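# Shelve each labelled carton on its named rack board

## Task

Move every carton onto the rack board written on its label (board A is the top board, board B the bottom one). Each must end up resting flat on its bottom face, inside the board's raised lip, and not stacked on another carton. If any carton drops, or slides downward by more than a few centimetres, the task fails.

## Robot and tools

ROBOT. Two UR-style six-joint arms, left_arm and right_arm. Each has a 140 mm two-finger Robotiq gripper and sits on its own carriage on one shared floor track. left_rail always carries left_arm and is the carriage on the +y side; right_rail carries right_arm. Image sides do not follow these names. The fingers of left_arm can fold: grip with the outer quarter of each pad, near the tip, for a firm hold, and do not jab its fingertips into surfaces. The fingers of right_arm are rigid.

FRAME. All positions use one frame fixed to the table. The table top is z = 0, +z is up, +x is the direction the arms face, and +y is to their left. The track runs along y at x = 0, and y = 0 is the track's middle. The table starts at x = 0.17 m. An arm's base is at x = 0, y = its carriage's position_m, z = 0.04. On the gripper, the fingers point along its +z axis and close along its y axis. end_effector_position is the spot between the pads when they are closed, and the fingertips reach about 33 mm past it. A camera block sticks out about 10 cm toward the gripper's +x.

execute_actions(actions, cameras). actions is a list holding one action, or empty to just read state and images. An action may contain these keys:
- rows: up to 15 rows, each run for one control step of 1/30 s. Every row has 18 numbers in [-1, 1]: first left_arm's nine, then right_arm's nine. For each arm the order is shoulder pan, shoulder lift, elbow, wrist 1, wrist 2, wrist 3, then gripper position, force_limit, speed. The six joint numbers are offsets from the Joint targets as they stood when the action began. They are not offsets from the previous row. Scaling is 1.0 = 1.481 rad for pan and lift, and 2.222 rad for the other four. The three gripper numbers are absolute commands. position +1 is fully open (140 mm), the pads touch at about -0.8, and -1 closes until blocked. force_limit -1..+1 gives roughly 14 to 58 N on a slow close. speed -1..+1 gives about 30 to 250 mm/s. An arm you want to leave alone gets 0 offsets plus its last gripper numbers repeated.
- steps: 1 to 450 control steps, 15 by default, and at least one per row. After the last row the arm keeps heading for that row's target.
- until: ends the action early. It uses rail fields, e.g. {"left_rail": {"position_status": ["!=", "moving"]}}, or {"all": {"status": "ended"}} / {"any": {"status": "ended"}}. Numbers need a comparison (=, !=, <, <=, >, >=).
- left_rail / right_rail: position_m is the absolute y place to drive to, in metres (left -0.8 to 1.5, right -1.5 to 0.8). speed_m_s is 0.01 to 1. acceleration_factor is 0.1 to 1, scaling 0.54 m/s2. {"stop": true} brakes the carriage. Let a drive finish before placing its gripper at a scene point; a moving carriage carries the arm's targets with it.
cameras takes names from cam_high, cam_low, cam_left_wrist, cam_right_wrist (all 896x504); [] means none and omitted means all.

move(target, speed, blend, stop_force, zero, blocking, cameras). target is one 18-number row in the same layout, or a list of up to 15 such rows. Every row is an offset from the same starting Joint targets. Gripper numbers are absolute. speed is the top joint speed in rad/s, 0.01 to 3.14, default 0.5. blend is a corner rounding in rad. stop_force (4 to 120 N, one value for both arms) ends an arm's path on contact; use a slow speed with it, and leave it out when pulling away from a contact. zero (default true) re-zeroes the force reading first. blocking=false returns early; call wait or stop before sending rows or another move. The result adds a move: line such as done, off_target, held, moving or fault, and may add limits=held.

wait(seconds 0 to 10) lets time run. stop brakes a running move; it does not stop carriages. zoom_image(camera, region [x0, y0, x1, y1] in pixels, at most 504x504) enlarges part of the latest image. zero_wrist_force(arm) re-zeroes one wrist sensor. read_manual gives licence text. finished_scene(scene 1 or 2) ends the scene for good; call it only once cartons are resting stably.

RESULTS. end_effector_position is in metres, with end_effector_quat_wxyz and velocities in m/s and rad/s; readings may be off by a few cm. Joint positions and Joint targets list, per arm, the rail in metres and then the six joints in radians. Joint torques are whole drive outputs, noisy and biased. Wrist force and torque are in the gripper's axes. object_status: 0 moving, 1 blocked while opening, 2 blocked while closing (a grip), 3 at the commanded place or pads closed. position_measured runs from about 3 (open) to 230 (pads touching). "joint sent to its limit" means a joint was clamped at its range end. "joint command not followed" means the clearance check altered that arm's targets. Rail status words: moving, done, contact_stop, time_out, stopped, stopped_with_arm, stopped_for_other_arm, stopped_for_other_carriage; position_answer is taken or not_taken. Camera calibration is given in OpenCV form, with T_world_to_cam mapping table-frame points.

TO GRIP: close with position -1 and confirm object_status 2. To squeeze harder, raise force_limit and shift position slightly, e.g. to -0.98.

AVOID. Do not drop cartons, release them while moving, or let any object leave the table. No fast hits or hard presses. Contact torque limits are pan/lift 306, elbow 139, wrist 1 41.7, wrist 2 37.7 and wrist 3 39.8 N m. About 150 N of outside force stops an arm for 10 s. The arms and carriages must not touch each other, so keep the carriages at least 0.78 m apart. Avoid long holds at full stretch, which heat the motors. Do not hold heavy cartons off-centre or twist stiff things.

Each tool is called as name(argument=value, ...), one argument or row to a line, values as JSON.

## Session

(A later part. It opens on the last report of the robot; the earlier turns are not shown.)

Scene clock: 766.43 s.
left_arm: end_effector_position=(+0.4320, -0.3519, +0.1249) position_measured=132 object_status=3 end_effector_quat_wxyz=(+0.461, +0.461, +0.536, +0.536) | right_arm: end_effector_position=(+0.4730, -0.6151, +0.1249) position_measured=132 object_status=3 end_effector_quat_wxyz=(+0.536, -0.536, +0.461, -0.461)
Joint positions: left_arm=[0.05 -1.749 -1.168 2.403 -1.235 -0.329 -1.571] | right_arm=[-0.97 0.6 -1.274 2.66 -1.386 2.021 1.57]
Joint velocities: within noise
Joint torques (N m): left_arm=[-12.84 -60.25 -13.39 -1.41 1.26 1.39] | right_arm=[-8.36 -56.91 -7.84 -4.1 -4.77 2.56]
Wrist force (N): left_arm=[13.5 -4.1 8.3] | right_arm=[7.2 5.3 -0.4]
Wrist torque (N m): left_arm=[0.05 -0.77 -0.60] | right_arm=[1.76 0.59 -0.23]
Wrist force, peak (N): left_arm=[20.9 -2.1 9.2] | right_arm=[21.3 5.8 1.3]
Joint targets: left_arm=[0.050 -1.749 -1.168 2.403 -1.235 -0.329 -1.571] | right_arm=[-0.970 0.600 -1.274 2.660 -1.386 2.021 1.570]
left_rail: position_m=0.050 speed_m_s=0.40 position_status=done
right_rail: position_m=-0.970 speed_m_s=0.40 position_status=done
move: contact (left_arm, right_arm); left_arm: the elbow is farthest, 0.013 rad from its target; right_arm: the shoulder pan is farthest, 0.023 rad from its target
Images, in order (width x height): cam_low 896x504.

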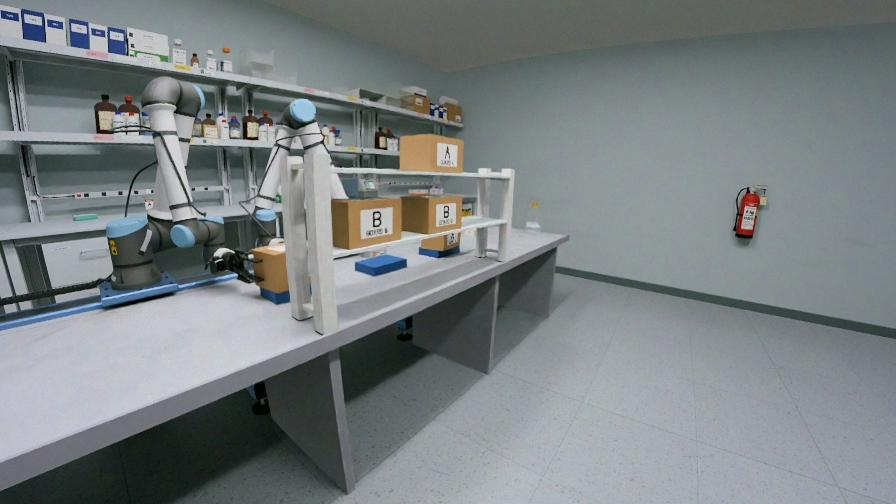

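move(
  target=[0.0024,0.002,-0.0032,0.0019,0.0019,0,-0.03,1,1,0.0077,0.0011,-0.0022,0.0014,0.005,0,-0.03,1,1],
  speed=0.03,
  cameras=[],
)

Scene clock: 793.83 s.
left_arm: end_effector_position=(+0.4330, -0.3555, +0.1249) position_measured=132 object_status=3 end_effector_quat_wxyz=(+0.461, +0.461, +0.536, +0.536) | right_arm: end_effector_position=(+0.4718, -0.6122, +0.1250) position_measured=132 object_status=3 end_effector_quat_wxyz=(+0.536, -0.536, +0.461, -0.461)
Joint positions: left_arm=[0.05 -1.746 -1.165 2.396 -1.231 -0.324 -1.571] | right_arm=[-0.97 0.611 -1.272 2.655 -1.383 2.032 1.57]
Joint velocities: within noise
Joint torques (N m): left_arm=[-4.8 -31.45 -43.2 0.68 16.12 1.24] | right_arm=[40.8 -27.98 -33.13 -3.32 -8.86 2.59]
Wrist force (N): left_arm=[42.6 1.4 9.5] | right_arm=[40.7 15.2 1.8]
Wrist torque (N m): left_arm=[0.41 -2.19 -2.14] | right_arm=[2.23 -0.78 -0.66]
Wrist force, peak (N): left_arm=[42.6 1.4 9.5] | right_arm=[40.7 15.2 1.8]
Joint targets: left_arm=[0.050 -1.746 -1.165 2.396 -1.231 -0.324 -1.571] | right_arm=[-0.970 0.611 -1.272 2.655 -1.383 2.032 1.570]
left_rail: position_m=0.050 speed_m_s=0.40 position_status=done
right_rail: position_m=-0.970 speed_m_s=0.40 position_status=done
move: done
No camera images: "cameras" was empty.

move(
  target=[
    [-0.0007,-0.0816,-0.0054,0.0598,-0.0005,0,-0.03,1,1,0.0007,-0.1227,-0.0076,0.0894,0.0005,0,-0.03,1,1],
    [-0.0007,-0.1753,-0.0201,0.1369,-0.0005,0,-0.03,1,1,0.0007,-0.257,-0.0282,0.1995,0.0005,0,-0.03,1,1],
    [-0.0007,-0.2544,-0.0428,0.2124,-0.0005,0,-0.03,1,1,0.0007,-0.3606,-0.0582,0.2986,0.0005,0,-0.03,1,1],
  ],
  speed=0.08,
  blend=0.005,
  cameras=["cam_low"],
)

Scene clock: 816.27 s.
left_arm: end_effector_position=(+0.4325, -0.3557, +0.3200) position_measured=132 object_status=3 end_effector_quat_wxyz=(+0.461, +0.461, +0.536, +0.536) | right_arm: end_effector_position=(+0.4714, -0.6118, +0.3199) position_measured=132 object_status=3 end_effector_quat_wxyz=(+0.536, -0.536, +0.461, -0.461)
Joint positions: left_arm=[0.05 -1.747 -1.542 2.301 -0.759 -0.325 -1.571] | right_arm=[-0.97 0.612 -1.806 2.526 -0.72 2.033 1.57]
Joint velocities: within noise
Joint torques (N m): left_arm=[-25.63 -38.4 -59.7 -0.58 15.24 1.23] | right_arm=[40.75 -45.34 -71.32 -6.73 -16.21 2.73]
Wrist force (N): left_arm=[52.9 0.6 12.6] | right_arm=[46.5 28.0 -3.2]
Wrist torque (N m): left_arm=[1.02 -1.73 -1.39] | right_arm=[2.37 -1.06 -1.40]
Wrist force, peak (N): left_arm=[87.2 -3.5 14.6] | right_arm=[80.1 23.2 -3.9]
Joint targets: left_arm=[0.050 -1.747 -1.542 2.300 -0.759 -0.325 -1.571] | right_arm=[-0.970 0.612 -1.806 2.526 -0.719 2.033 1.570]
left_rail: position_m=0.050 speed_m_s=0.40 position_status=done
right_rail: position_m=-0.970 speed_m_s=0.40 position_status=done
move: done
Images, in order (width x height): cam_low 896x504.

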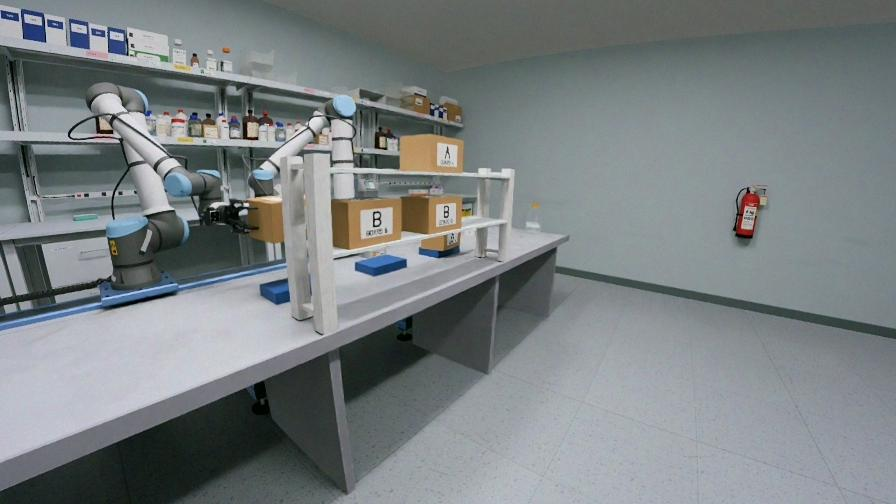

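move(
  target=[
    [0,-0.0633,-0.0298,0.0721,0,0,-0.03,1,1,0,-0.0737,-0.0374,0.0865,0,0,-0.03,1,1],
    [0,-0.1107,-0.0658,0.1396,0,0,-0.03,1,1,0,-0.1224,-0.0803,0.1619,0,0,-0.03,1,1],
    [0,-0.144,-0.1071,0.203,0,0,-0.03,1,1,0,-0.1515,-0.1277,0.2286,0,0,-0.03,1,1],
    [0,-0.1643,-0.1532,0.2628,0,0,-0.03,1,1,0,-0.165,-0.1788,0.2887,0,0,-0.03,1,1],
  ],
  speed=0.08,
  blend=0.005,
  cameras=[],
)

Scene clock: 833.63 s.
left_arm: end_effector_position=(+0.4325, -0.3557, +0.6000) position_measured=132 object_status=3 end_effector_quat_wxyz=(+0.461, +0.461, +0.536, +0.536) | right_arm: end_effector_position=(+0.4714, -0.6118, +0.5999) position_measured=132 object_status=3 end_effector_quat_wxyz=(+0.536, -0.536, +0.461, -0.461)
Joint positions: left_arm=[0.05 -1.747 -1.785 1.96 -0.175 -0.325 -1.571] | right_arm=[-0.97 0.612 -2.051 2.129 -0.078 2.033 1.57]
Joint velocities: within noise
Joint torques (N m): left_arm=[-24.49 -18.82 -59.19 -1.19 17.94 1.21] | right_arm=[34.04 -25.57 -76.2 -6.53 -18.94 2.71]
Wrist force (N): left_arm=[50.7 -0.3 15.5] | right_arm=[45.2 25.7 -5.6]
Wrist torque (N m): left_arm=[0.95 -0.96 -0.50] | right_arm=[2.38 -1.03 -1.83]
Wrist force, peak (N): left_arm=[82.1 -0.9 21.7] | right_arm=[74.8 26.2 -11.2]
Joint targets: left_arm=[0.050 -1.747 -1.785 1.960 -0.175 -0.325 -1.571] | right_arm=[-0.970 0.612 -2.051 2.129 -0.078 2.033 1.570]
left_rail: position_m=0.050 speed_m_s=0.40 position_status=done
right_rail: position_m=-0.970 speed_m_s=0.40 position_status=done
move: done
No camera images: "cameras" was empty.

move(
  target=[
    [0.0613,-0.0271,0.0135,0.0045,0.0565,0,-0.03,1,1,0.0155,0.0643,-0.0236,-0.0192,0.0261,0,-0.03,1,1],
    [0.1337,-0.0557,0.027,0.0102,0.1228,0,-0.03,1,1,0.0367,0.1336,-0.0534,-0.0356,0.0582,0,-0.03,1,1],
    [0.2189,-0.0741,0.0351,0.0143,0.1976,0,-0.03,1,1,0.0527,0.1997,-0.0865,-0.0466,0.0869,0,-0.03,1,1],
    [0.3131,-0.0779,0.0368,0.0152,0.2761,0,-0.03,1,1,0.0617,0.261,-0.1212,-0.0528,0.1086,0,-0.03,1,1],
  ],
  speed=0.08,
  blend=0.005,
  cameras=["cam_low"],
)

Scene clock: 872.27 s.
left_arm: end_effector_position=(+0.6118, -0.2530, +0.6000) position_measured=132 object_status=3 end_effector_quat_wxyz=(+0.500, +0.500, +0.500, +0.500) | right_arm: end_effector_position=(+0.6118, -0.5115, +0.6002) position_measured=132 object_status=3 end_effector_quat_wxyz=(+0.500, -0.500, +0.500, -0.500)
Joint positions: left_arm=[0.05 -1.283 -1.901 2.042 -0.141 0.288 -1.571] | right_arm=[-0.97 0.704 -1.664 1.859 -0.195 2.275 1.57]
Joint velocities: within noise
Joint torques (N m): left_arm=[-25.23 -10.01 -43.46 -2.75 22.84 1.23] | right_arm=[47.91 -25.35 -82.13 -16.28 -10.48 2.87]
Wrist force (N): left_arm=[55.6 1.9 16.1] | right_arm=[49.6 28.7 -6.0]
Wrist torque (N m): left_arm=[1.05 -1.06 -0.64] | right_arm=[2.50 -1.19 -2.42]
Wrist force, peak (N): left_arm=[62.9 4.4 16.1] | right_arm=[56.4 31.4 -5.6]
Joint targets: left_arm=[0.050 -1.283 -1.901 2.042 -0.141 0.288 -1.571] | right_arm=[-0.970 0.704 -1.664 1.859 -0.195 2.275 1.570]
left_rail: position_m=0.050 speed_m_s=0.40 position_status=done
right_rail: position_m=-0.970 speed_m_s=0.40 position_status=done
move: done
Images, in order (width x height): cam_low 896x504.

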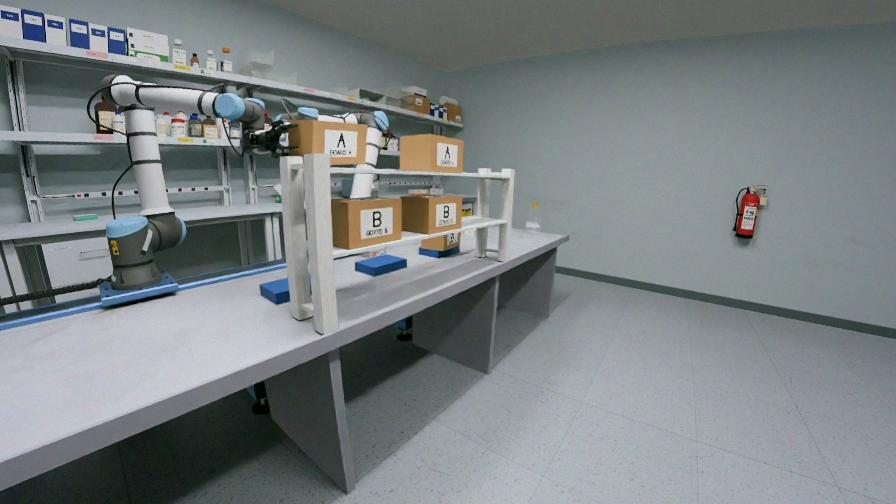

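move(
  target=[
    [0.0746,0.0261,-0.0116,-0.0058,0.0497,0,-0.03,1,1,-0.0209,0.0371,-0.0229,-0.0018,-0.014,0,-0.03,1,1],
    [0.1461,0.0729,-0.0342,-0.0144,0.0973,0,-0.03,1,1,-0.0564,0.0693,-0.0441,-0.0021,-0.0376,0,-0.03,1,1],
    [0.2041,0.1176,-0.0579,-0.0204,0.136,0,-0.03,1,1,-0.0858,0.1018,-0.0665,-0.0014,-0.0572,0,-0.03,1,1],
    [0.2525,0.1606,-0.0827,-0.0243,0.1683,0,-0.03,1,1,-0.111,0.1344,-0.0902,0.0006,-0.074,0,-0.03,1,1],
    [0.2525,0.1721,-0.0549,-0.0599,0.1683,0,-0.03,1,1,-0.111,0.1452,-0.0636,-0.0332,-0.074,0,-0.03,1,1],
  ],
  speed=[0.08,0.08,0.08,0.08,0.04],
  blend=0.005,
  cameras=["cam_high","cam_low"],
)

Scene clock: 900.93 s.
left_arm: end_effector_position=(+0.7880, -0.2410, +0.5572) position_measured=132 object_status=3 end_effector_quat_wxyz=(+0.500, +0.500, +0.500, +0.500) | right_arm: end_effector_position=(+0.7878, -0.4995, +0.5575) position_measured=132 object_status=3 end_effector_quat_wxyz=(+0.500, -0.500, +0.500, -0.500)
Joint positions: left_arm=[0.05 -0.909 -1.646 1.92 -0.274 0.662 -1.571] | right_arm=[-0.97 0.539 -1.449 1.718 -0.269 2.11 1.57]
Joint velocities: within noise
Joint torques (N m): left_arm=[-52.97 -0.93 -40.75 -6.69 20.4 1.17] | right_arm=[51.33 -12.2 -29.91 -1.47 -18.14 3.07]
Wrist force (N): left_arm=[58.1 4.3 9.3] | right_arm=[50.2 -14.6 0.7]
Wrist torque (N m): left_arm=[0.55 -3.05 -2.27] | right_arm=[0.85 -1.20 -0.31]
Wrist force, peak (N): left_arm=[72.2 3.2 18.9] | right_arm=[65.2 29.8 -8.3]
Joint targets: left_arm=[0.050 -0.909 -1.646 1.920 -0.274 0.662 -1.571] | right_arm=[-0.970 0.539 -1.449 1.718 -0.269 2.110 1.570]
left_rail: position_m=0.050 speed_m_s=0.40 position_status=done
right_rail: position_m=-0.970 speed_m_s=0.40 position_status=done
move: done
Images, in order (width x height): cam_high 896x504, cam_low 896x504.

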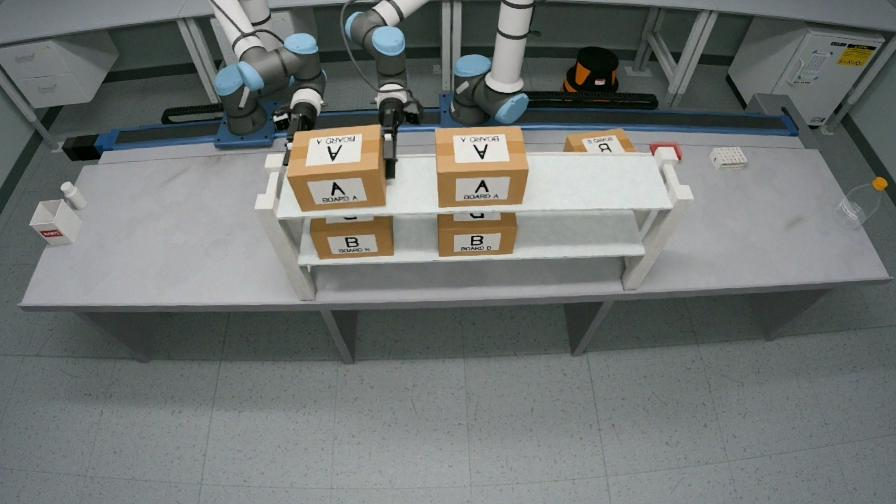

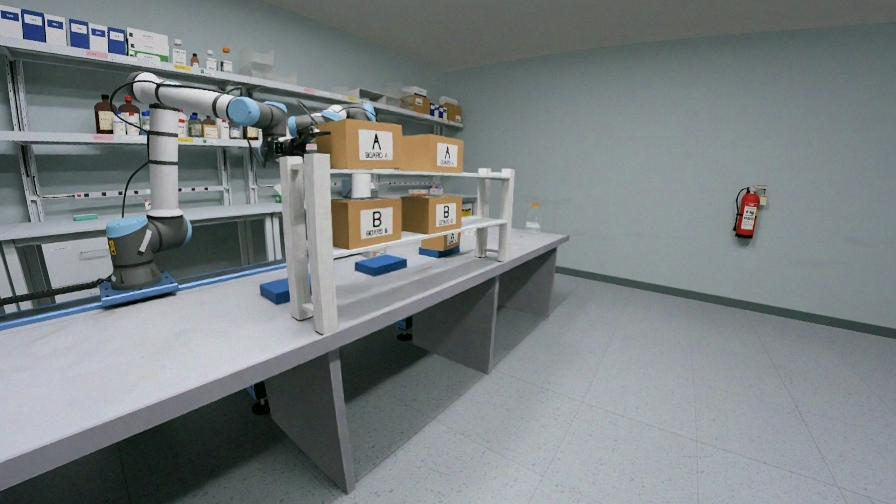

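move(
  target=[
    [0.0255,-0.0188,0.0113,0.0013,0.017,0,-0.03,1,1,-0.0284,-0.0238,0.0177,-0.0018,-0.0189,0,-0.03,1,1],
    [0.0255,-0.0388,-0.0518,0.0776,0.017,0,-0.03,1,1,-0.0284,-0.0433,-0.0428,0.0717,-0.0189,0,-0.03,1,1],
    [-0.111,-0.1493,0.0051,0.0944,-0.074,0,-0.03,1,1,0.0381,-0.1257,0.0119,0.0719,0.0254,0,-0.03,1,1],
    [-0.2917,-0.2486,0.0457,0.12,-0.1944,0,-0.03,1,1,0.1207,-0.1909,0.05,0.0772,0.0804,0,-0.03,1,1],
  ],
  speed=[0.05,0.3,0.4,0.4],
  blend=0.005,
  cameras=["cam_high"],
)

execute_actions(
  actions=[
    {"left_rail":{"position_m":0.95},"steps":200,"until":{"left_rail":{"position_status":["!=","moving"]}}},
  ],
  cameras=[],
)

execute_actions(
  actions=[
    {"right_rail":{"position_m":-0.05},"steps":200,"until":{"right_rail":{"position_status":["!=","moving"]}}},
  ],
  cameras=["cam_high","cam_low"],
)

Scene clock: 928.80 s.
left_arm: end_effector_position=(+0.5806, -0.2112, +0.6501) position_measured=132 object_status=3 end_effector_quat_wxyz=(+0.500, +0.500, +0.500, +0.500) | right_arm: end_effector_position=(+0.5804, -0.5293, +0.6503) position_measured=132 object_status=3 end_effector_quat_wxyz=(+0.500, -0.500, +0.500, -0.500)
Joint positions: left_arm=[0.05 -1.341 -2.014 2.021 -0.008 0.23 -1.571] | right_arm=[-0.97 0.718 -1.732 1.829 -0.097 2.289 1.57]
Joint velocities: within noise
Joint torques (N m): left_arm=[-8.78 -20.56 -36.68 1.68 -2.02 1.36] | right_arm=[16.33 -53.67 -41.81 0.4 1.27 2.87]
Wrist force (N): left_arm=[5.0 1.3 7.8] | right_arm=[-7.3 5.7 -0.2]
Wrist torque (N m): left_arm=[0.96 -1.27 -0.13] | right_arm=[1.37 1.89 0.14]
Wrist force, peak (N): left_arm=[58.6 5.2 9.4] | right_arm=[50.4 -16.4 0.3]
Joint targets: left_arm=[0.050 -1.341 -2.014 2.021 -0.008 0.230 -1.571] | right_arm=[-0.970 0.718 -1.732 1.829 -0.097 2.289 1.570]
left_rail: position_m=0.050 speed_m_s=0.40 position_status=done
right_rail: position_m=-0.970 speed_m_s=0.40 position_status=done
move: done
Images, in order (width x height): cam_high 896x504.

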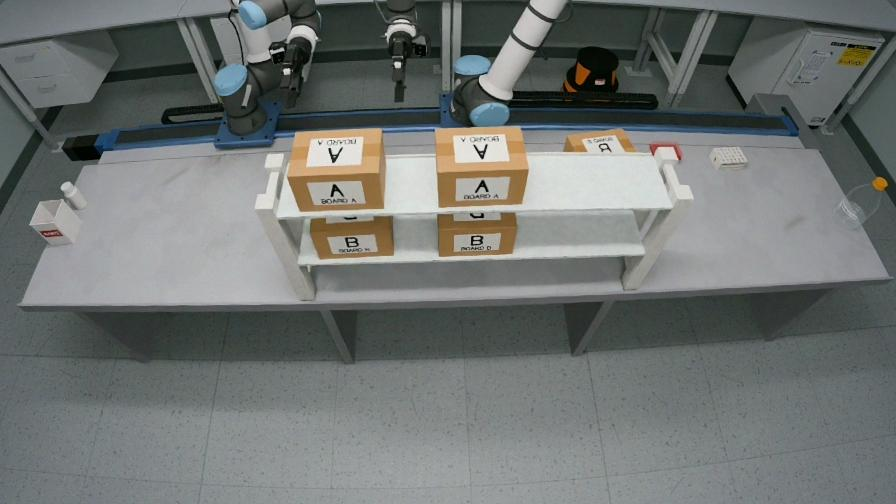

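Scene clock: 932.07 s.
left_arm: end_effector_position=(+0.5805, +0.6887, +0.6501) position_measured=132 object_status=3 end_effector_quat_wxyz=(+0.500, +0.500, +0.500, +0.500) end_effector_velocity=(+0.000, +0.002, +0.001) end_effector_angular_velocity=(-0.003, -0.001, +0.000) | right_arm: end_effector_position=(+0.5804, -0.5293, +0.6503) position_measured=132 object_status=3 end_effector_quat_wxyz=(+0.500, -0.500, +0.500, -0.500)
Joint positions: left_arm=[0.95 -1.341 -2.014 2.021 -0.008 0.23 -1.571] | right_arm=[-0.97 0.718 -1.732 1.829 -0.097 2.289 1.57]
Joint velocities: left_arm=[0.001 0 -0.003 0 0 0 0] | right_arm=[within noise]
Joint torques (N m): left_arm=[2.86 7.77 -43.42 -0.2 0.07 1.3] | right_arm=[16.35 -52.26 -49.24 -0.62 0.85 3.05]
Wrist force (N): left_arm=[4.6 1.1 7.8] | right_arm=[-7.6 5.8 -0.1]
Wrist torque (N m): left_arm=[0.90 -1.18 -0.13] | right_arm=[1.40 1.95 0.15]
Wrist force, peak (N): left_arm=[5.8 1.2 8.2] | right_arm=[-7.6 6.1 -0.1]
Joint targets: left_arm=[0.950 -1.341 -2.014 2.021 -0.008 0.230 -1.571] | right_arm=[-0.970 0.718 -1.732 1.829 -0.097 2.289 1.570]
Tool commands: left_gripper/position=-0.03 left_gripper/force_limit=+1.0 left_gripper/speed=+1.0 right_gripper/position=-0.03 right_gripper/force_limit=+1.0 right_gripper/speed=+1.0
left_rail: position_m=0.950 speed_m_s=0.40 position_status=done
right_rail: position_m=-0.970 speed_m_s=0.40 position_status=done
No camera images: "cameras" was empty.

Scene clock: 935.40 s.
left_arm: end_effector_position=(+0.5805, +0.6888, +0.6501) position_measured=132 object_status=3 end_effector_quat_wxyz=(+0.500, +0.500, +0.500, +0.500) | right_arm: end_effector_position=(+0.5804, +0.3907, +0.6503) position_measured=132 object_status=3 end_effector_quat_wxyz=(+0.500, -0.500, +0.500, -0.500) end_effector_velocity=(+0.000, +0.000, +0.001) end_effector_angular_velocity=(+0.003, -0.001, -0.002)
Joint positions: left_arm=[0.95 -1.341 -2.014 2.021 -0.008 0.23 -1.571] | right_arm=[-0.05 0.718 -1.732 1.829 -0.097 2.289 1.57]
Joint velocities: left_arm=[within noise] | right_arm=[0.001 -0.001 0 -0.001 0 0.001 0.001]
Joint torques (N m): left_arm=[7.04 8.04 -50.63 -2.28 1.07 1.36] | right_arm=[14.63 -24.6 -52.15 -1.66 0.06 2.99]
Wrist force (N): left_arm=[4.8 1.1 7.9] | right_arm=[-7.4 5.9 -0.1]
Wrist torque (N m): left_arm=[0.92 -1.22 -0.13] | right_arm=[1.42 1.90 0.14]
Wrist force, peak (N): left_arm=[4.7 1.1 8.3] | right_arm=[-8.7 6.1 -0.1]
Joint targets: left_arm=[0.950 -1.341 -2.014 2.021 -0.008 0.230 -1.571] | right_arm=[-0.050 0.718 -1.732 1.829 -0.097 2.289 1.570]
Tool commands: left_gripper/position=-0.03 left_gripper/force_limit=+1.0 left_gripper/speed=+1.0 right_gripper/position=-0.03 right_gripper/force_limit=+1.0 right_gripper/speed=+1.0
left_rail: position_m=0.950 speed_m_s=0.40 position_status=done
right_rail: position_m=-0.050 speed_m_s=0.40 position_status=done
Images, in order (width x height): cam_high 896x504, cam_low 896x504.

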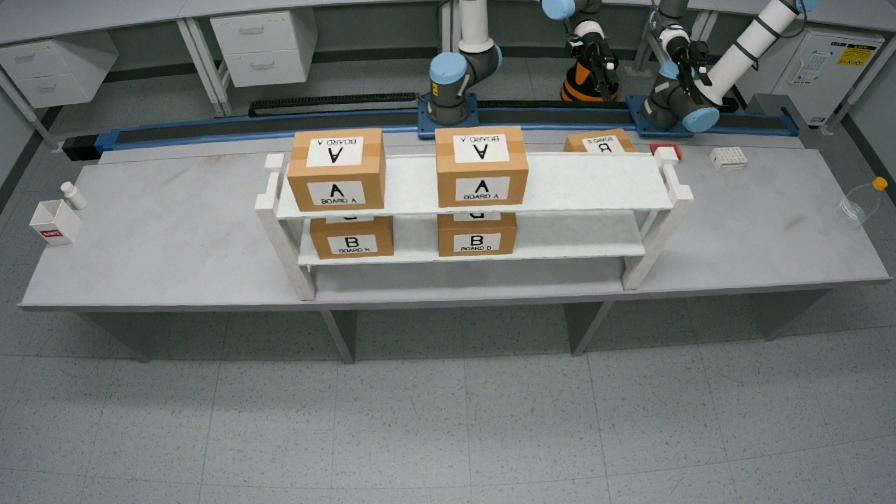

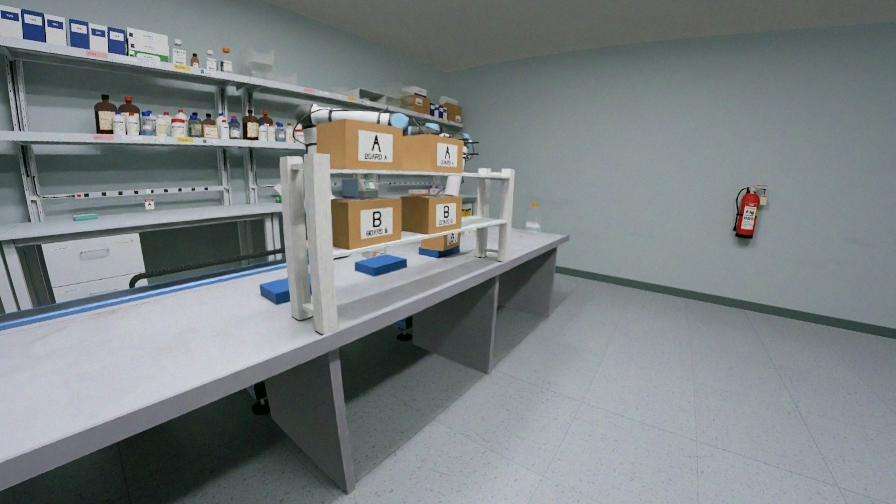

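move(
  target=[0,0,0,0,0,0,-0.03,1,1,0.0392,-0.1519,0.1512,0.2745,-0.1751,0,-0.03,1,1],
  speed=0.5,
  cameras=["cam_right_wrist","cam_left_wrist"],
)

Scene clock: 942.37 s.
left_arm: end_effector_position=(+0.5805, +0.6888, +0.6501) position_measured=132 object_status=3 end_effector_quat_wxyz=(+0.500, +0.500, +0.500, +0.500) | right_arm: end_effector_position=(+0.3060, +0.3401, +0.3676) position_measured=132 object_status=3 end_effector_quat_wxyz=(-0.317, +0.803, -0.410, +0.295)
Joint positions: left_arm=[0.95 -1.341 -2.014 2.021 -0.008 0.23 -1.571] | right_arm=[-0.05 0.776 -1.957 2.165 0.512 1.9 1.57]
Joint velocities: within noise
Joint torques (N m): left_arm=[7.17 7.53 -50.67 -2.12 0.9 1.34] | right_arm=[17.23 -29.27 -37.54 3.24 -1.61 3.08]
Wrist force (N): left_arm=[4.6 1.1 7.9] | right_arm=[-6.8 6.2 0.2]
Wrist torque (N m): left_arm=[0.90 -1.19 -0.14] | right_arm=[1.38 1.56 0.04]
Wrist force, peak (N): left_arm=[4.8 1.1 8.3] | right_arm=[-7.1 8.4 -0.6]
Joint targets: left_arm=[0.950 -1.341 -2.014 2.021 -0.008 0.230 -1.571] | right_arm=[-0.050 0.776 -1.957 2.165 0.512 1.900 1.570]
left_rail: position_m=0.950 speed_m_s=0.40 position_status=done
right_rail: position_m=-0.050 speed_m_s=0.40 position_status=done
move: done
camera_calibration:
cam_left_wrist: T_world_to_cam=[[0.0510529, 0.035595, 0.998061, -0.694523], [-0.305595, -0.950872, 0.0495439, 0.803738], [0.950792, -0.307532, -0.0376671, -0.128719], [0, 0, 0, 1]] pos_world=[0.40346, 0.749388, 0.648508]
cam_right_wrist: T_world_to_cam=[[-0.512864, -0.418931, -0.749311, 0.586248], [-0.674135, 0.736955, 0.0493877, -0.0627319], [0.531519, 0.530466, -0.660374, 0.0813428], [0, 0, 0, 1]] pos_world=[0.215141, 0.248678, 0.496097]
Images, in order (width x height): cam_left_wrist 896x504, cam_right_wrist 896x504.

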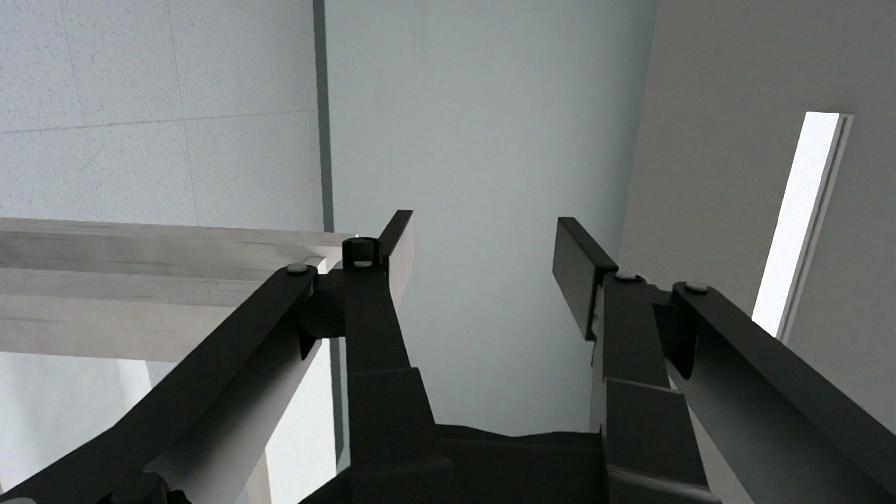

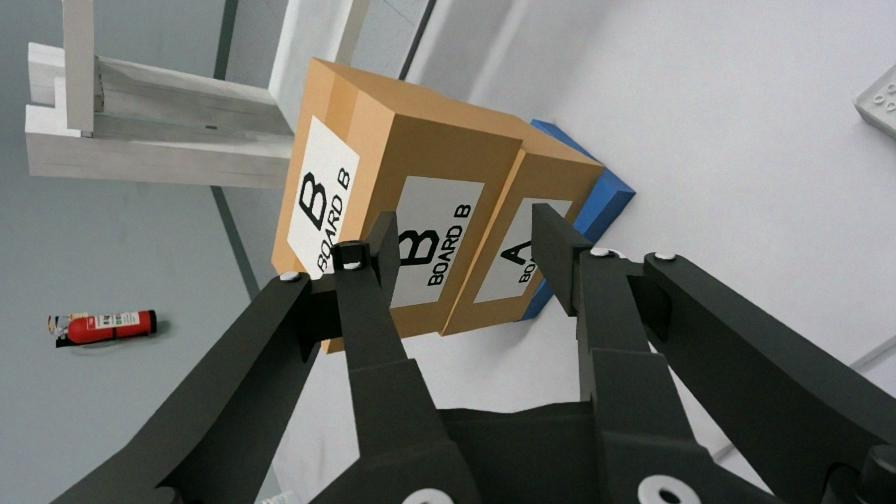

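move(
  target=[
    [0,0,0,0,0,0,-0.03,1,1,-0.0392,0.1519,-0.1512,-0.2745,0.1751,0,-0.03,1,1],
    [-0.2776,0.1034,0.1212,-0.1897,-0.2616,0,-0.03,1,1,-0.1761,-0.0101,0.0867,-0.404,0.0072,0,-0.03,1,1],
    [-0.2776,0.2884,0.2107,-0.4025,-0.2616,0,-0.03,1,1,-0.1761,0.1849,0.1845,-0.6318,0.0072,0,-0.03,1,1],
  ],
  speed=[0.8,0.5,0.2],
  blend=0.005,
  cameras=["cam_high","cam_right_wrist"],
)

Scene clock: 970.27 s.
left_arm: end_effector_position=(+0.4449, +0.6376, +0.2649) position_measured=132 object_status=3 end_effector_quat_wxyz=(+0.456, +0.456, +0.540, +0.541) | right_arm: end_effector_position=(+0.5024, +0.3023, +0.2648) position_measured=132 object_status=3 end_effector_quat_wxyz=(+0.540, -0.541, +0.456, -0.456)
Joint positions: left_arm=[0.95 -1.752 -1.587 2.49 -0.902 -0.351 -1.571] | right_arm=[-0.05 0.515 -1.683 2.575 -0.891 1.916 1.57]
Joint velocities: within noise
Joint torques (N m): left_arm=[-7.95 -7.38 -18.45 -0.88 -1.51 1.56] | right_arm=[-11.2 -5.49 -23.57 -4.3 -2 2.85]
Wrist force (N): left_arm=[4.8 1.2 7.2] | right_arm=[-7.4 5.9 -0.2]
Wrist torque (N m): left_arm=[0.89 -1.21 -0.14] | right_arm=[1.43 1.91 0.16]
Wrist force, peak (N): left_arm=[6.2 2.9 8.7] | right_arm=[-6.7 11.3 -2.5]
Joint targets: left_arm=[0.950 -1.752 -1.587 2.490 -0.902 -0.351 -1.571] | right_arm=[-0.050 0.515 -1.683 2.575 -0.891 1.916 1.570]
left_rail: position_m=0.950 speed_m_s=0.40 position_status=done
right_rail: position_m=-0.050 speed_m_s=0.40 position_status=done
move: done
camera_calibration:
cam_right_wrist: T_world_to_cam=[[-0.0305541, 0.0520864, -0.998175, 0.275336], [-0.483447, 0.873289, 0.060368, -0.0373469], [0.87484, 0.48441, -0.00150153, -0.403824], [0, 0, 0, 1]] pos_world=[0.343639, 0.213889, 0.276482]
Images, in order (width x height): cam_high 896x504, cam_right_wrist 896x504.

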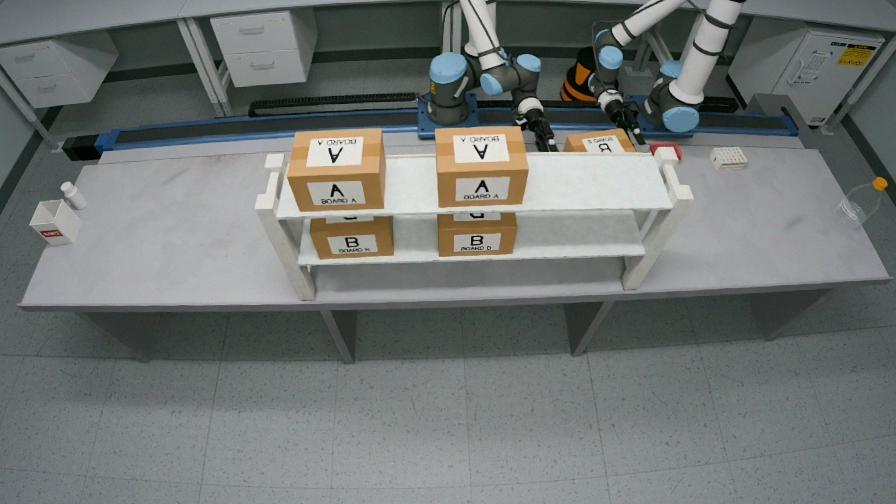

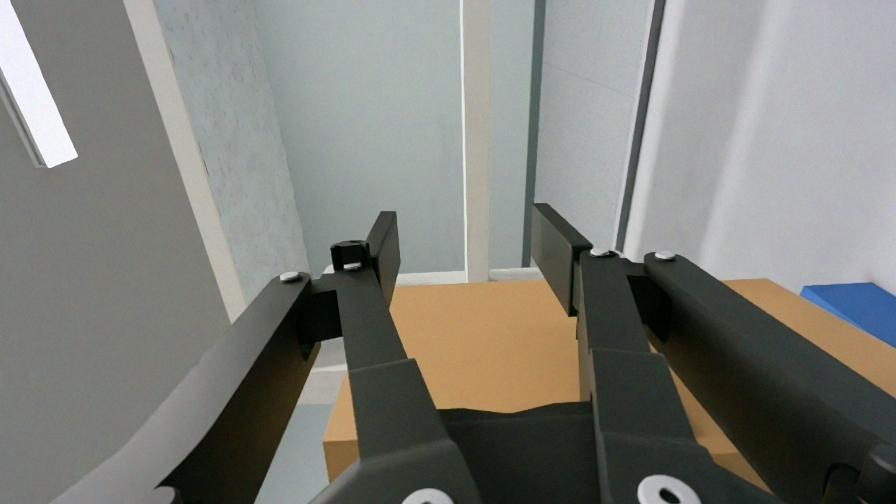

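move(
  target=[0.0261,0.0515,-0.0356,0.0013,0.0174,0,-0.03,1,1,0.087,0.0488,-0.0283,-0.0042,0.058,0,-0.03,1,1],
  speed=0.04,
  stop_force=18,
  cameras=[],
)

Scene clock: 981.30 s.
left_arm: end_effector_position=(+0.4523, +0.5949, +0.2648) position_measured=132 object_status=3 end_effector_quat_wxyz=(+0.456, +0.456, +0.540, +0.541) | right_arm: end_effector_position=(+0.4951, +0.3448, +0.2647) position_measured=132 object_status=3 end_effector_quat_wxyz=(+0.540, -0.541, +0.456, -0.456)
Joint positions: left_arm=[0.95 -1.714 -1.511 2.411 -0.899 -0.313 -1.571] | right_arm=[-0.05 0.643 -1.611 2.513 -0.901 2.044 1.57]
Joint velocities: within noise
Joint torques (N m): left_arm=[-9.33 -41.97 -27.16 1.16 2.14 1.44] | right_arm=[-1 -46.12 -29.86 -1.41 -8.61 3.03]
Wrist force (N): left_arm=[21.4 1.7 8.1] | right_arm=[10.9 4.1 -0.7]
Wrist torque (N m): left_arm=[0.96 -1.93 -0.75] | right_arm=[1.34 1.24 -0.54]
Wrist force, peak (N): left_arm=[23.0 2.5 7.9] | right_arm=[12.0 5.1 -0.9]
Joint targets: left_arm=[0.950 -1.714 -1.511 2.411 -0.899 -0.313 -1.571] | right_arm=[-0.050 0.643 -1.611 2.513 -0.901 2.044 1.570]
left_rail: position_m=0.950 speed_m_s=0.40 position_status=done
right_rail: position_m=-0.050 speed_m_s=0.40 position_status=done
move: contact (left_arm, right_arm)
No camera images: "cameras" was empty.

move(
  target=[0.0016,0.0029,-0.0025,0.0001,0.001,0,-0.03,1,1,0.0052,0.0027,-0.0021,-0.0001,0.0034,0,-0.03,1,1],
  speed=0.03,
  cameras=[],
)

Scene clock: 995.33 s.
left_arm: end_effector_position=(+0.4527, +0.5920, +0.2649) position_measured=132 object_status=3 end_effector_quat_wxyz=(+0.456, +0.456, +0.541, +0.541) | right_arm: end_effector_position=(+0.4948, +0.3477, +0.2652) position_measured=132 object_status=3 end_effector_quat_wxyz=(+0.541, -0.541, +0.456, -0.456)
Joint positions: left_arm=[0.95 -1.711 -1.506 2.405 -0.899 -0.311 -1.571] | right_arm=[-0.05 0.651 -1.607 2.508 -0.901 2.052 1.57]
Joint velocities: within noise
Joint torques (N m): left_arm=[-1.23 -11.89 -47.24 1.13 11.8 1.39] | right_arm=[35.99 -15.39 -50.76 -8.64 -6.18 3.08]
Wrist force (N): left_arm=[35.1 4.5 8.9] | right_arm=[24.9 12.6 -0.8]
Wrist torque (N m): left_arm=[1.09 -2.52 -1.44] | right_arm=[1.72 0.76 -0.94]
Wrist force, peak (N): left_arm=[35.1 4.5 8.9] | right_arm=[24.9 12.6 -0.8]
Joint targets: left_arm=[0.950 -1.711 -1.506 2.405 -0.899 -0.311 -1.571] | right_arm=[-0.050 0.651 -1.607 2.508 -0.901 2.052 1.570]
left_rail: position_m=0.950 speed_m_s=0.40 position_status=done
right_rail: position_m=-0.050 speed_m_s=0.40 position_status=done
move: done
No camera images: "cameras" was empty.

move(
  target=[
    [-0.0014,0,0,0,-0.0009,0,-0.03,1,1,0.0014,0,0,0,0.0009,0,-0.03,1,1],
    [-0.0014,-0.054,-0.0157,0.0517,-0.0009,0,-0.03,1,1,0.0014,-0.0606,-0.0176,0.0581,0.0009,0,-0.03,1,1],
    [-0.0014,-0.1004,-0.0346,0.1015,-0.0009,0,-0.03,1,1,0.0014,-0.1111,-0.0386,0.1126,0.0009,0,-0.03,1,1],
  ],
  speed=[0.02,0.06,0.06],
  cameras=["cam_low"],
)

Scene clock: 1007.50 s.
left_arm: end_effector_position=(+0.4519, +0.5916, +0.3549) position_measured=132 object_status=3 end_effector_quat_wxyz=(+0.456, +0.456, +0.541, +0.541) | right_arm: end_effector_position=(+0.4940, +0.3481, +0.3552) position_measured=132 object_status=3 end_effector_quat_wxyz=(+0.541, -0.541, +0.456, -0.456)
Joint positions: left_arm=[0.95 -1.713 -1.655 2.328 -0.674 -0.313 -1.571] | right_arm=[-0.05 0.653 -1.772 2.422 -0.651 2.054 1.57]
Joint velocities: within noise
Joint torques (N m): left_arm=[-10.46 -33.76 -57.04 0.5 15.53 1.4] | right_arm=[19.55 -47.64 -68.33 -5.55 -15.08 3.22]
Wrist force (N): left_arm=[45.8 3.1 10.7] | right_arm=[31.6 21.5 -2.2]
Wrist torque (N m): left_arm=[1.57 -2.42 -1.08] | right_arm=[1.67 0.54 -0.92]
Wrist force, peak (N): left_arm=[58.8 1.4 12.7] | right_arm=[44.1 20.6 -4.4]
Joint targets: left_arm=[0.950 -1.713 -1.655 2.328 -0.673 -0.313 -1.571] | right_arm=[-0.050 0.653 -1.772 2.422 -0.651 2.054 1.570]
left_rail: position_m=0.950 speed_m_s=0.40 position_status=done
right_rail: position_m=-0.050 speed_m_s=0.40 position_status=done
move: done
Images, in order (width x height): cam_low 896x504.

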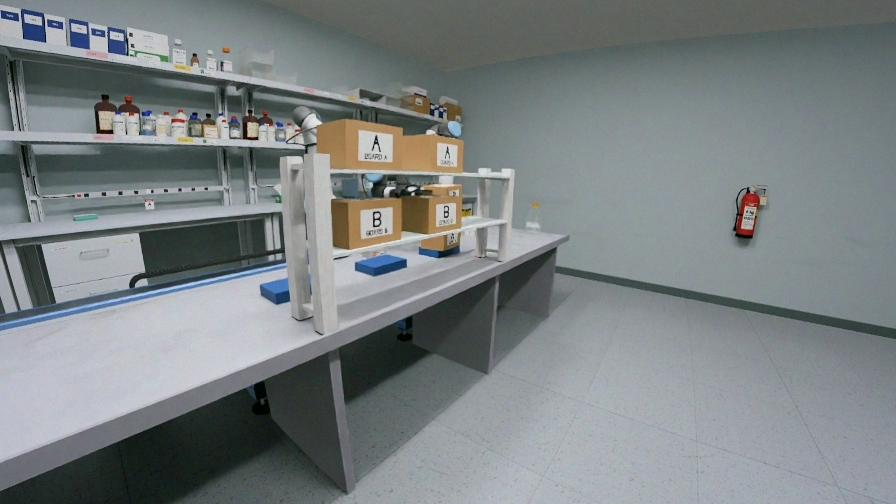

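move(
  target=[
    [0.067,0.0169,-0.0101,-0.0011,0.0671,0,-0.03,1,1,-0.0338,0.0165,-0.0083,-0.0027,0,0,-0.03,1,1],
    [0.1373,0.0472,-0.0293,-0.0021,0.1342,0,-0.03,1,1,-0.0831,0.0294,-0.015,-0.0046,-0.0126,0,-0.03,1,1],
    [0.2007,0.0835,-0.0539,-0.0017,0.1945,0,-0.03,1,1,-0.1342,0.0434,-0.0225,-0.0064,-0.0287,0,-0.03,1,1],
    [0.2569,0.122,-0.082,0.0007,0.2477,0,-0.03,1,1,-0.1837,0.0606,-0.032,-0.0084,-0.0459,0,-0.03,1,1],
  ],
  speed=0.08,
  blend=0.005,
  cameras=["cam_low","cam_high"],
)

Scene clock: 1039.13 s.
left_arm: end_effector_position=(+0.6291, +0.4990, +0.3550) position_measured=132 object_status=3 end_effector_quat_wxyz=(+0.500, +0.500, +0.500, +0.500) | right_arm: end_effector_position=(+0.6289, +0.2532, +0.3554) position_measured=132 object_status=3 end_effector_quat_wxyz=(+0.500, -0.500, +0.500, -0.500)
Joint positions: left_arm=[0.95 -1.333 -1.474 2.146 -0.672 0.238 -1.571] | right_arm=[-0.05 0.381 -1.682 2.351 -0.669 1.952 1.57]
Joint velocities: within noise
Joint torques (N m): left_arm=[-25.49 -15.8 -62.23 -1.95 22.29 1.34] | right_arm=[22.85 -21.97 -71.49 -14.25 -21.37 3.41]
Wrist force (N): left_arm=[61.2 6.0 11.5] | right_arm=[46.4 24.5 -2.4]
Wrist torque (N m): left_arm=[1.53 -3.04 -1.60] | right_arm=[1.56 0.07 -1.11]
Wrist force, peak (N): left_arm=[74.5 3.9 13.1] | right_arm=[59.1 23.0 -3.9]
Joint targets: left_arm=[0.950 -1.333 -1.474 2.146 -0.672 0.238 -1.571] | right_arm=[-0.050 0.381 -1.682 2.351 -0.669 1.952 1.570]
left_rail: position_m=0.950 speed_m_s=0.40 position_status=done
right_rail: position_m=-0.050 speed_m_s=0.40 position_status=done
move: done
Images, in order (width x height): cam_high 896x504, cam_low 896x504.

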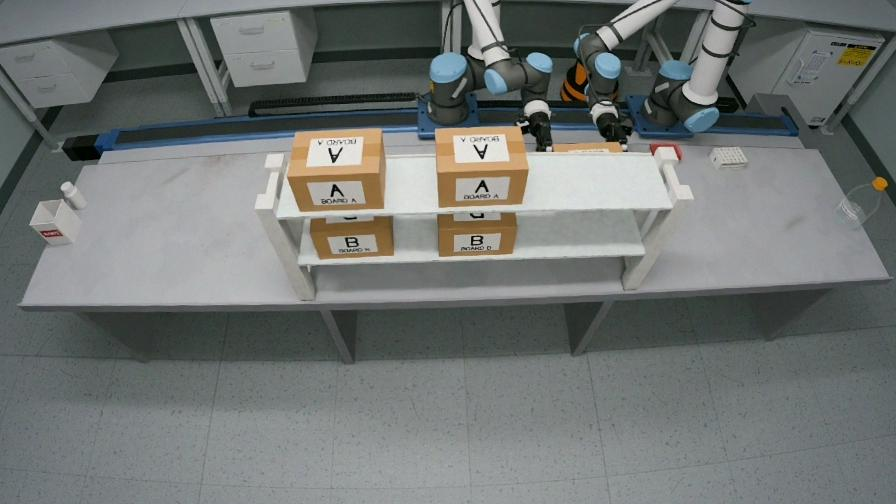

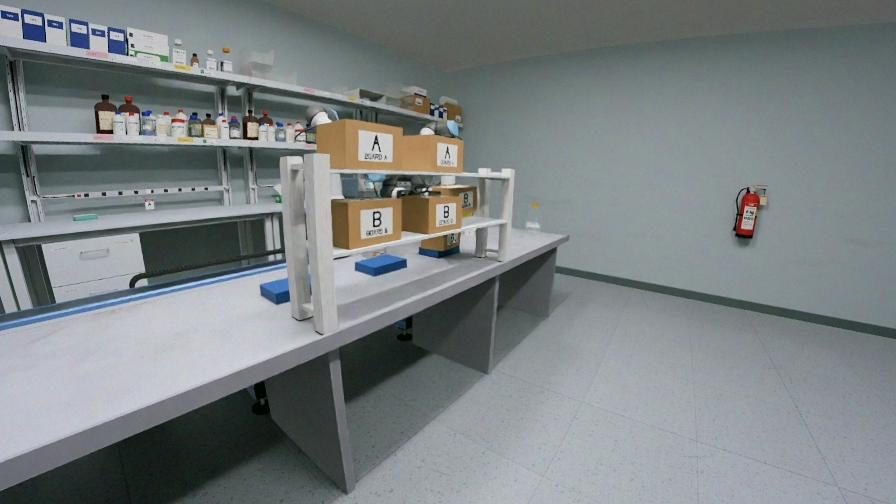

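move(
  target=[
    [0.0471,0.0311,-0.0241,0.0034,0.0314,0,-0.03,1,1,-0.0367,0.0302,-0.0176,-0.0025,-0.0245,0,-0.03,1,1],
    [0.0935,0.0563,-0.0445,0.007,0.0623,0,-0.03,1,1,-0.0562,0.0677,-0.0414,-0.0037,-0.0375,0,-0.03,1,1],
    [0.1366,0.0826,-0.0667,0.0117,0.091,0,-0.03,1,1,-0.073,0.1049,-0.0667,-0.0032,-0.0486,0,-0.03,1,1],
    [0.1755,0.1092,-0.09,0.0172,0.117,0,-0.03,1,1,-0.0869,0.1404,-0.0927,-0.0009,-0.0579,0,-0.03,1,1],
    [0.1755,0.1388,-0.077,-0.0155,0.117,0,-0.03,1,1,-0.0869,0.1752,-0.0782,-0.0386,-0.0579,0,-0.03,1,1],
  ],
  speed=[0.08,0.08,0.08,0.08,0.04],
  blend=0.005,
  cameras=["cam_low","cam_high"],
)

Scene clock: 1070.07 s.
left_arm: end_effector_position=(+0.7883, +0.4911, +0.3149) position_measured=132 object_status=3 end_effector_quat_wxyz=(+0.500, +0.500, +0.500, +0.500) | right_arm: end_effector_position=(+0.7880, +0.2452, +0.3155) position_measured=132 object_status=3 end_effector_quat_wxyz=(+0.500, -0.500, +0.500, -0.500)
Joint positions: left_arm=[0.95 -1.073 -1.269 1.975 -0.706 0.498 -1.571] | right_arm=[-0.05 0.252 -1.423 2.177 -0.755 1.823 1.57]
Joint velocities: within noise
Joint torques (N m): left_arm=[-45.08 -24.39 -43.81 -6.65 19.83 1.26] | right_arm=[40.65 -10.21 -25.87 -1.01 -19.26 3.58]
Wrist force (N): left_arm=[71.5 14.8 12.7] | right_arm=[53.8 -20.4 -12.5]
Wrist torque (N m): left_arm=[1.53 -3.27 -2.09] | right_arm=[-0.06 -0.54 -1.72]
Wrist force, peak (N): left_arm=[71.5 14.8 12.7] | right_arm=[55.9 24.0 -3.4]
Joint targets: left_arm=[0.950 -1.073 -1.269 1.975 -0.706 0.498 -1.571] | right_arm=[-0.050 0.252 -1.423 2.177 -0.755 1.823 1.570]
left_rail: position_m=0.950 speed_m_s=0.40 position_status=done
right_rail: position_m=-0.050 speed_m_s=0.40 position_status=done
move: done
Images, in order (width x height): cam_high 896x504, cam_low 896x504.

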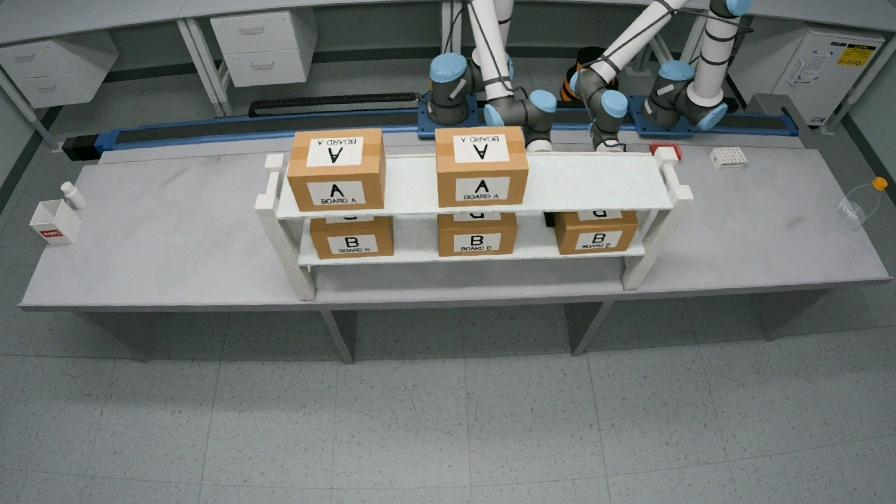

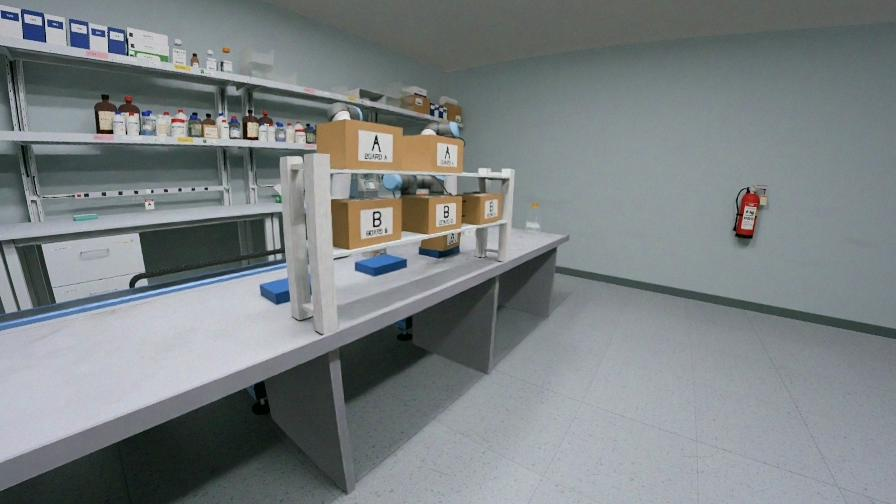

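move(
  target=[
    [0.0163,-0.0201,0.0188,-0.0054,0.0109,0,-0.03,1,1,-0.0397,-0.0165,0.0133,-0.0023,-0.0265,0,-0.03,1,1],
    [0.0163,-0.0715,-0.0057,0.0534,0.0109,0,-0.03,1,1,-0.0397,-0.0762,-0.014,0.0648,-0.0265,0,-0.03,1,1],
    [-0.102,-0.1486,0.0549,0.0441,-0.068,0,-0.03,1,1,-0.004,-0.1851,0.0545,0.0689,-0.0027,0,-0.03,1,1],
    [-0.236,-0.2125,0.0994,0.0422,-0.1573,0,-0.03,1,1,0.05,-0.2922,0.1072,0.0875,0.0333,0,-0.03,1,1],
    [-0.4569,-0.3989,0.1416,0.1243,-0.3814,0,-0.03,1,1,0.3538,-0.3611,-0.0057,0.5704,0.0347,0,-0.03,1,1],
  ],
  speed=[0.05,0.3,0.4,0.4,0.5],
  blend=0.005,
  cameras=["cam_right_wrist","cam_low"],
)

Scene clock: 1095.53 s.
left_arm: end_effector_position=(+0.4456, +0.6374, +0.4499) position_measured=132 object_status=3 end_effector_quat_wxyz=(+0.455, +0.456, +0.541, +0.541) | right_arm: end_effector_position=(+0.3060, +0.3402, +0.3681) position_measured=132 object_status=3 end_effector_quat_wxyz=(-0.318, +0.802, -0.410, +0.295)
Joint positions: left_arm=[0.95 -1.75 -1.86 2.29 -0.43 -0.35 -1.571] | right_arm=[-0.05 0.776 -1.957 2.165 0.512 1.9 1.57]
Joint velocities: within noise
Joint torques (N m): left_arm=[-8.91 -25.95 -31.48 3.69 -1.8 1.23] | right_arm=[16.38 -28.59 -51.16 3.45 1.86 1.65]
Wrist force (N): left_arm=[5.7 3.3 6.7] | right_arm=[-9.1 1.5 0.2]
Wrist torque (N m): left_arm=[1.40 -1.40 -0.14] | right_arm=[0.33 2.08 0.04]
Wrist force, peak (N): left_arm=[71.8 15.4 12.4] | right_arm=[54.1 -20.6 -13.5]
Joint targets: left_arm=[0.950 -1.750 -1.860 2.290 -0.430 -0.350 -1.571] | right_arm=[-0.050 0.776 -1.957 2.165 0.512 1.900 1.570]
left_rail: position_m=0.950 speed_m_s=0.40 position_status=done
right_rail: position_m=-0.050 speed_m_s=0.40 position_status=done
move: done
camera_calibration:
cam_right_wrist: T_world_to_cam=[[-0.512326, -0.418476, -0.749934, 0.586579], [-0.674236, 0.736859, 0.0494318, -0.0627958], [0.53191, 0.530958, -0.659664, 0.0811032], [0, 0, 0, 1]] pos_world=[0.21504, 0.248678, 0.4965]
Images, in order (width x height): cam_low 896x504, cam_right_wrist 896x504.

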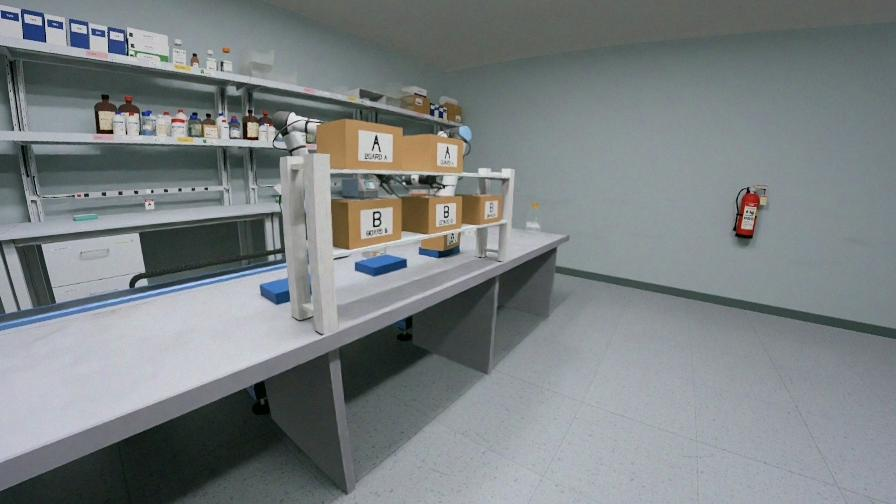

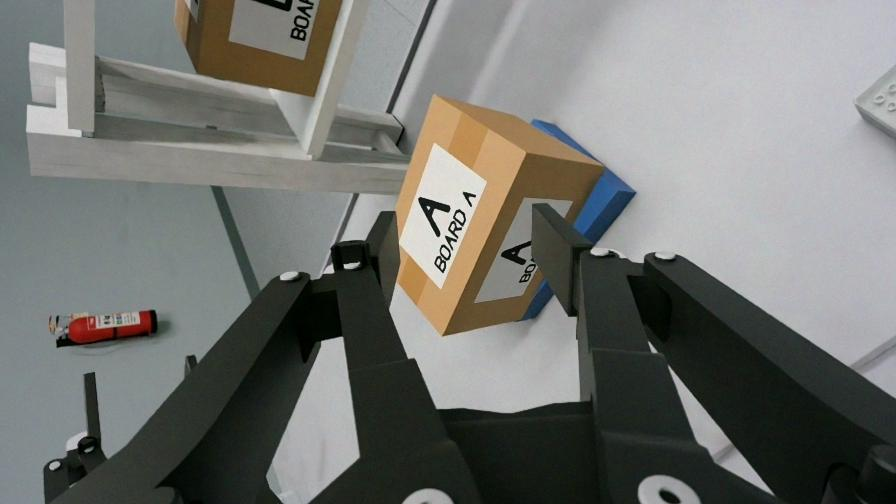

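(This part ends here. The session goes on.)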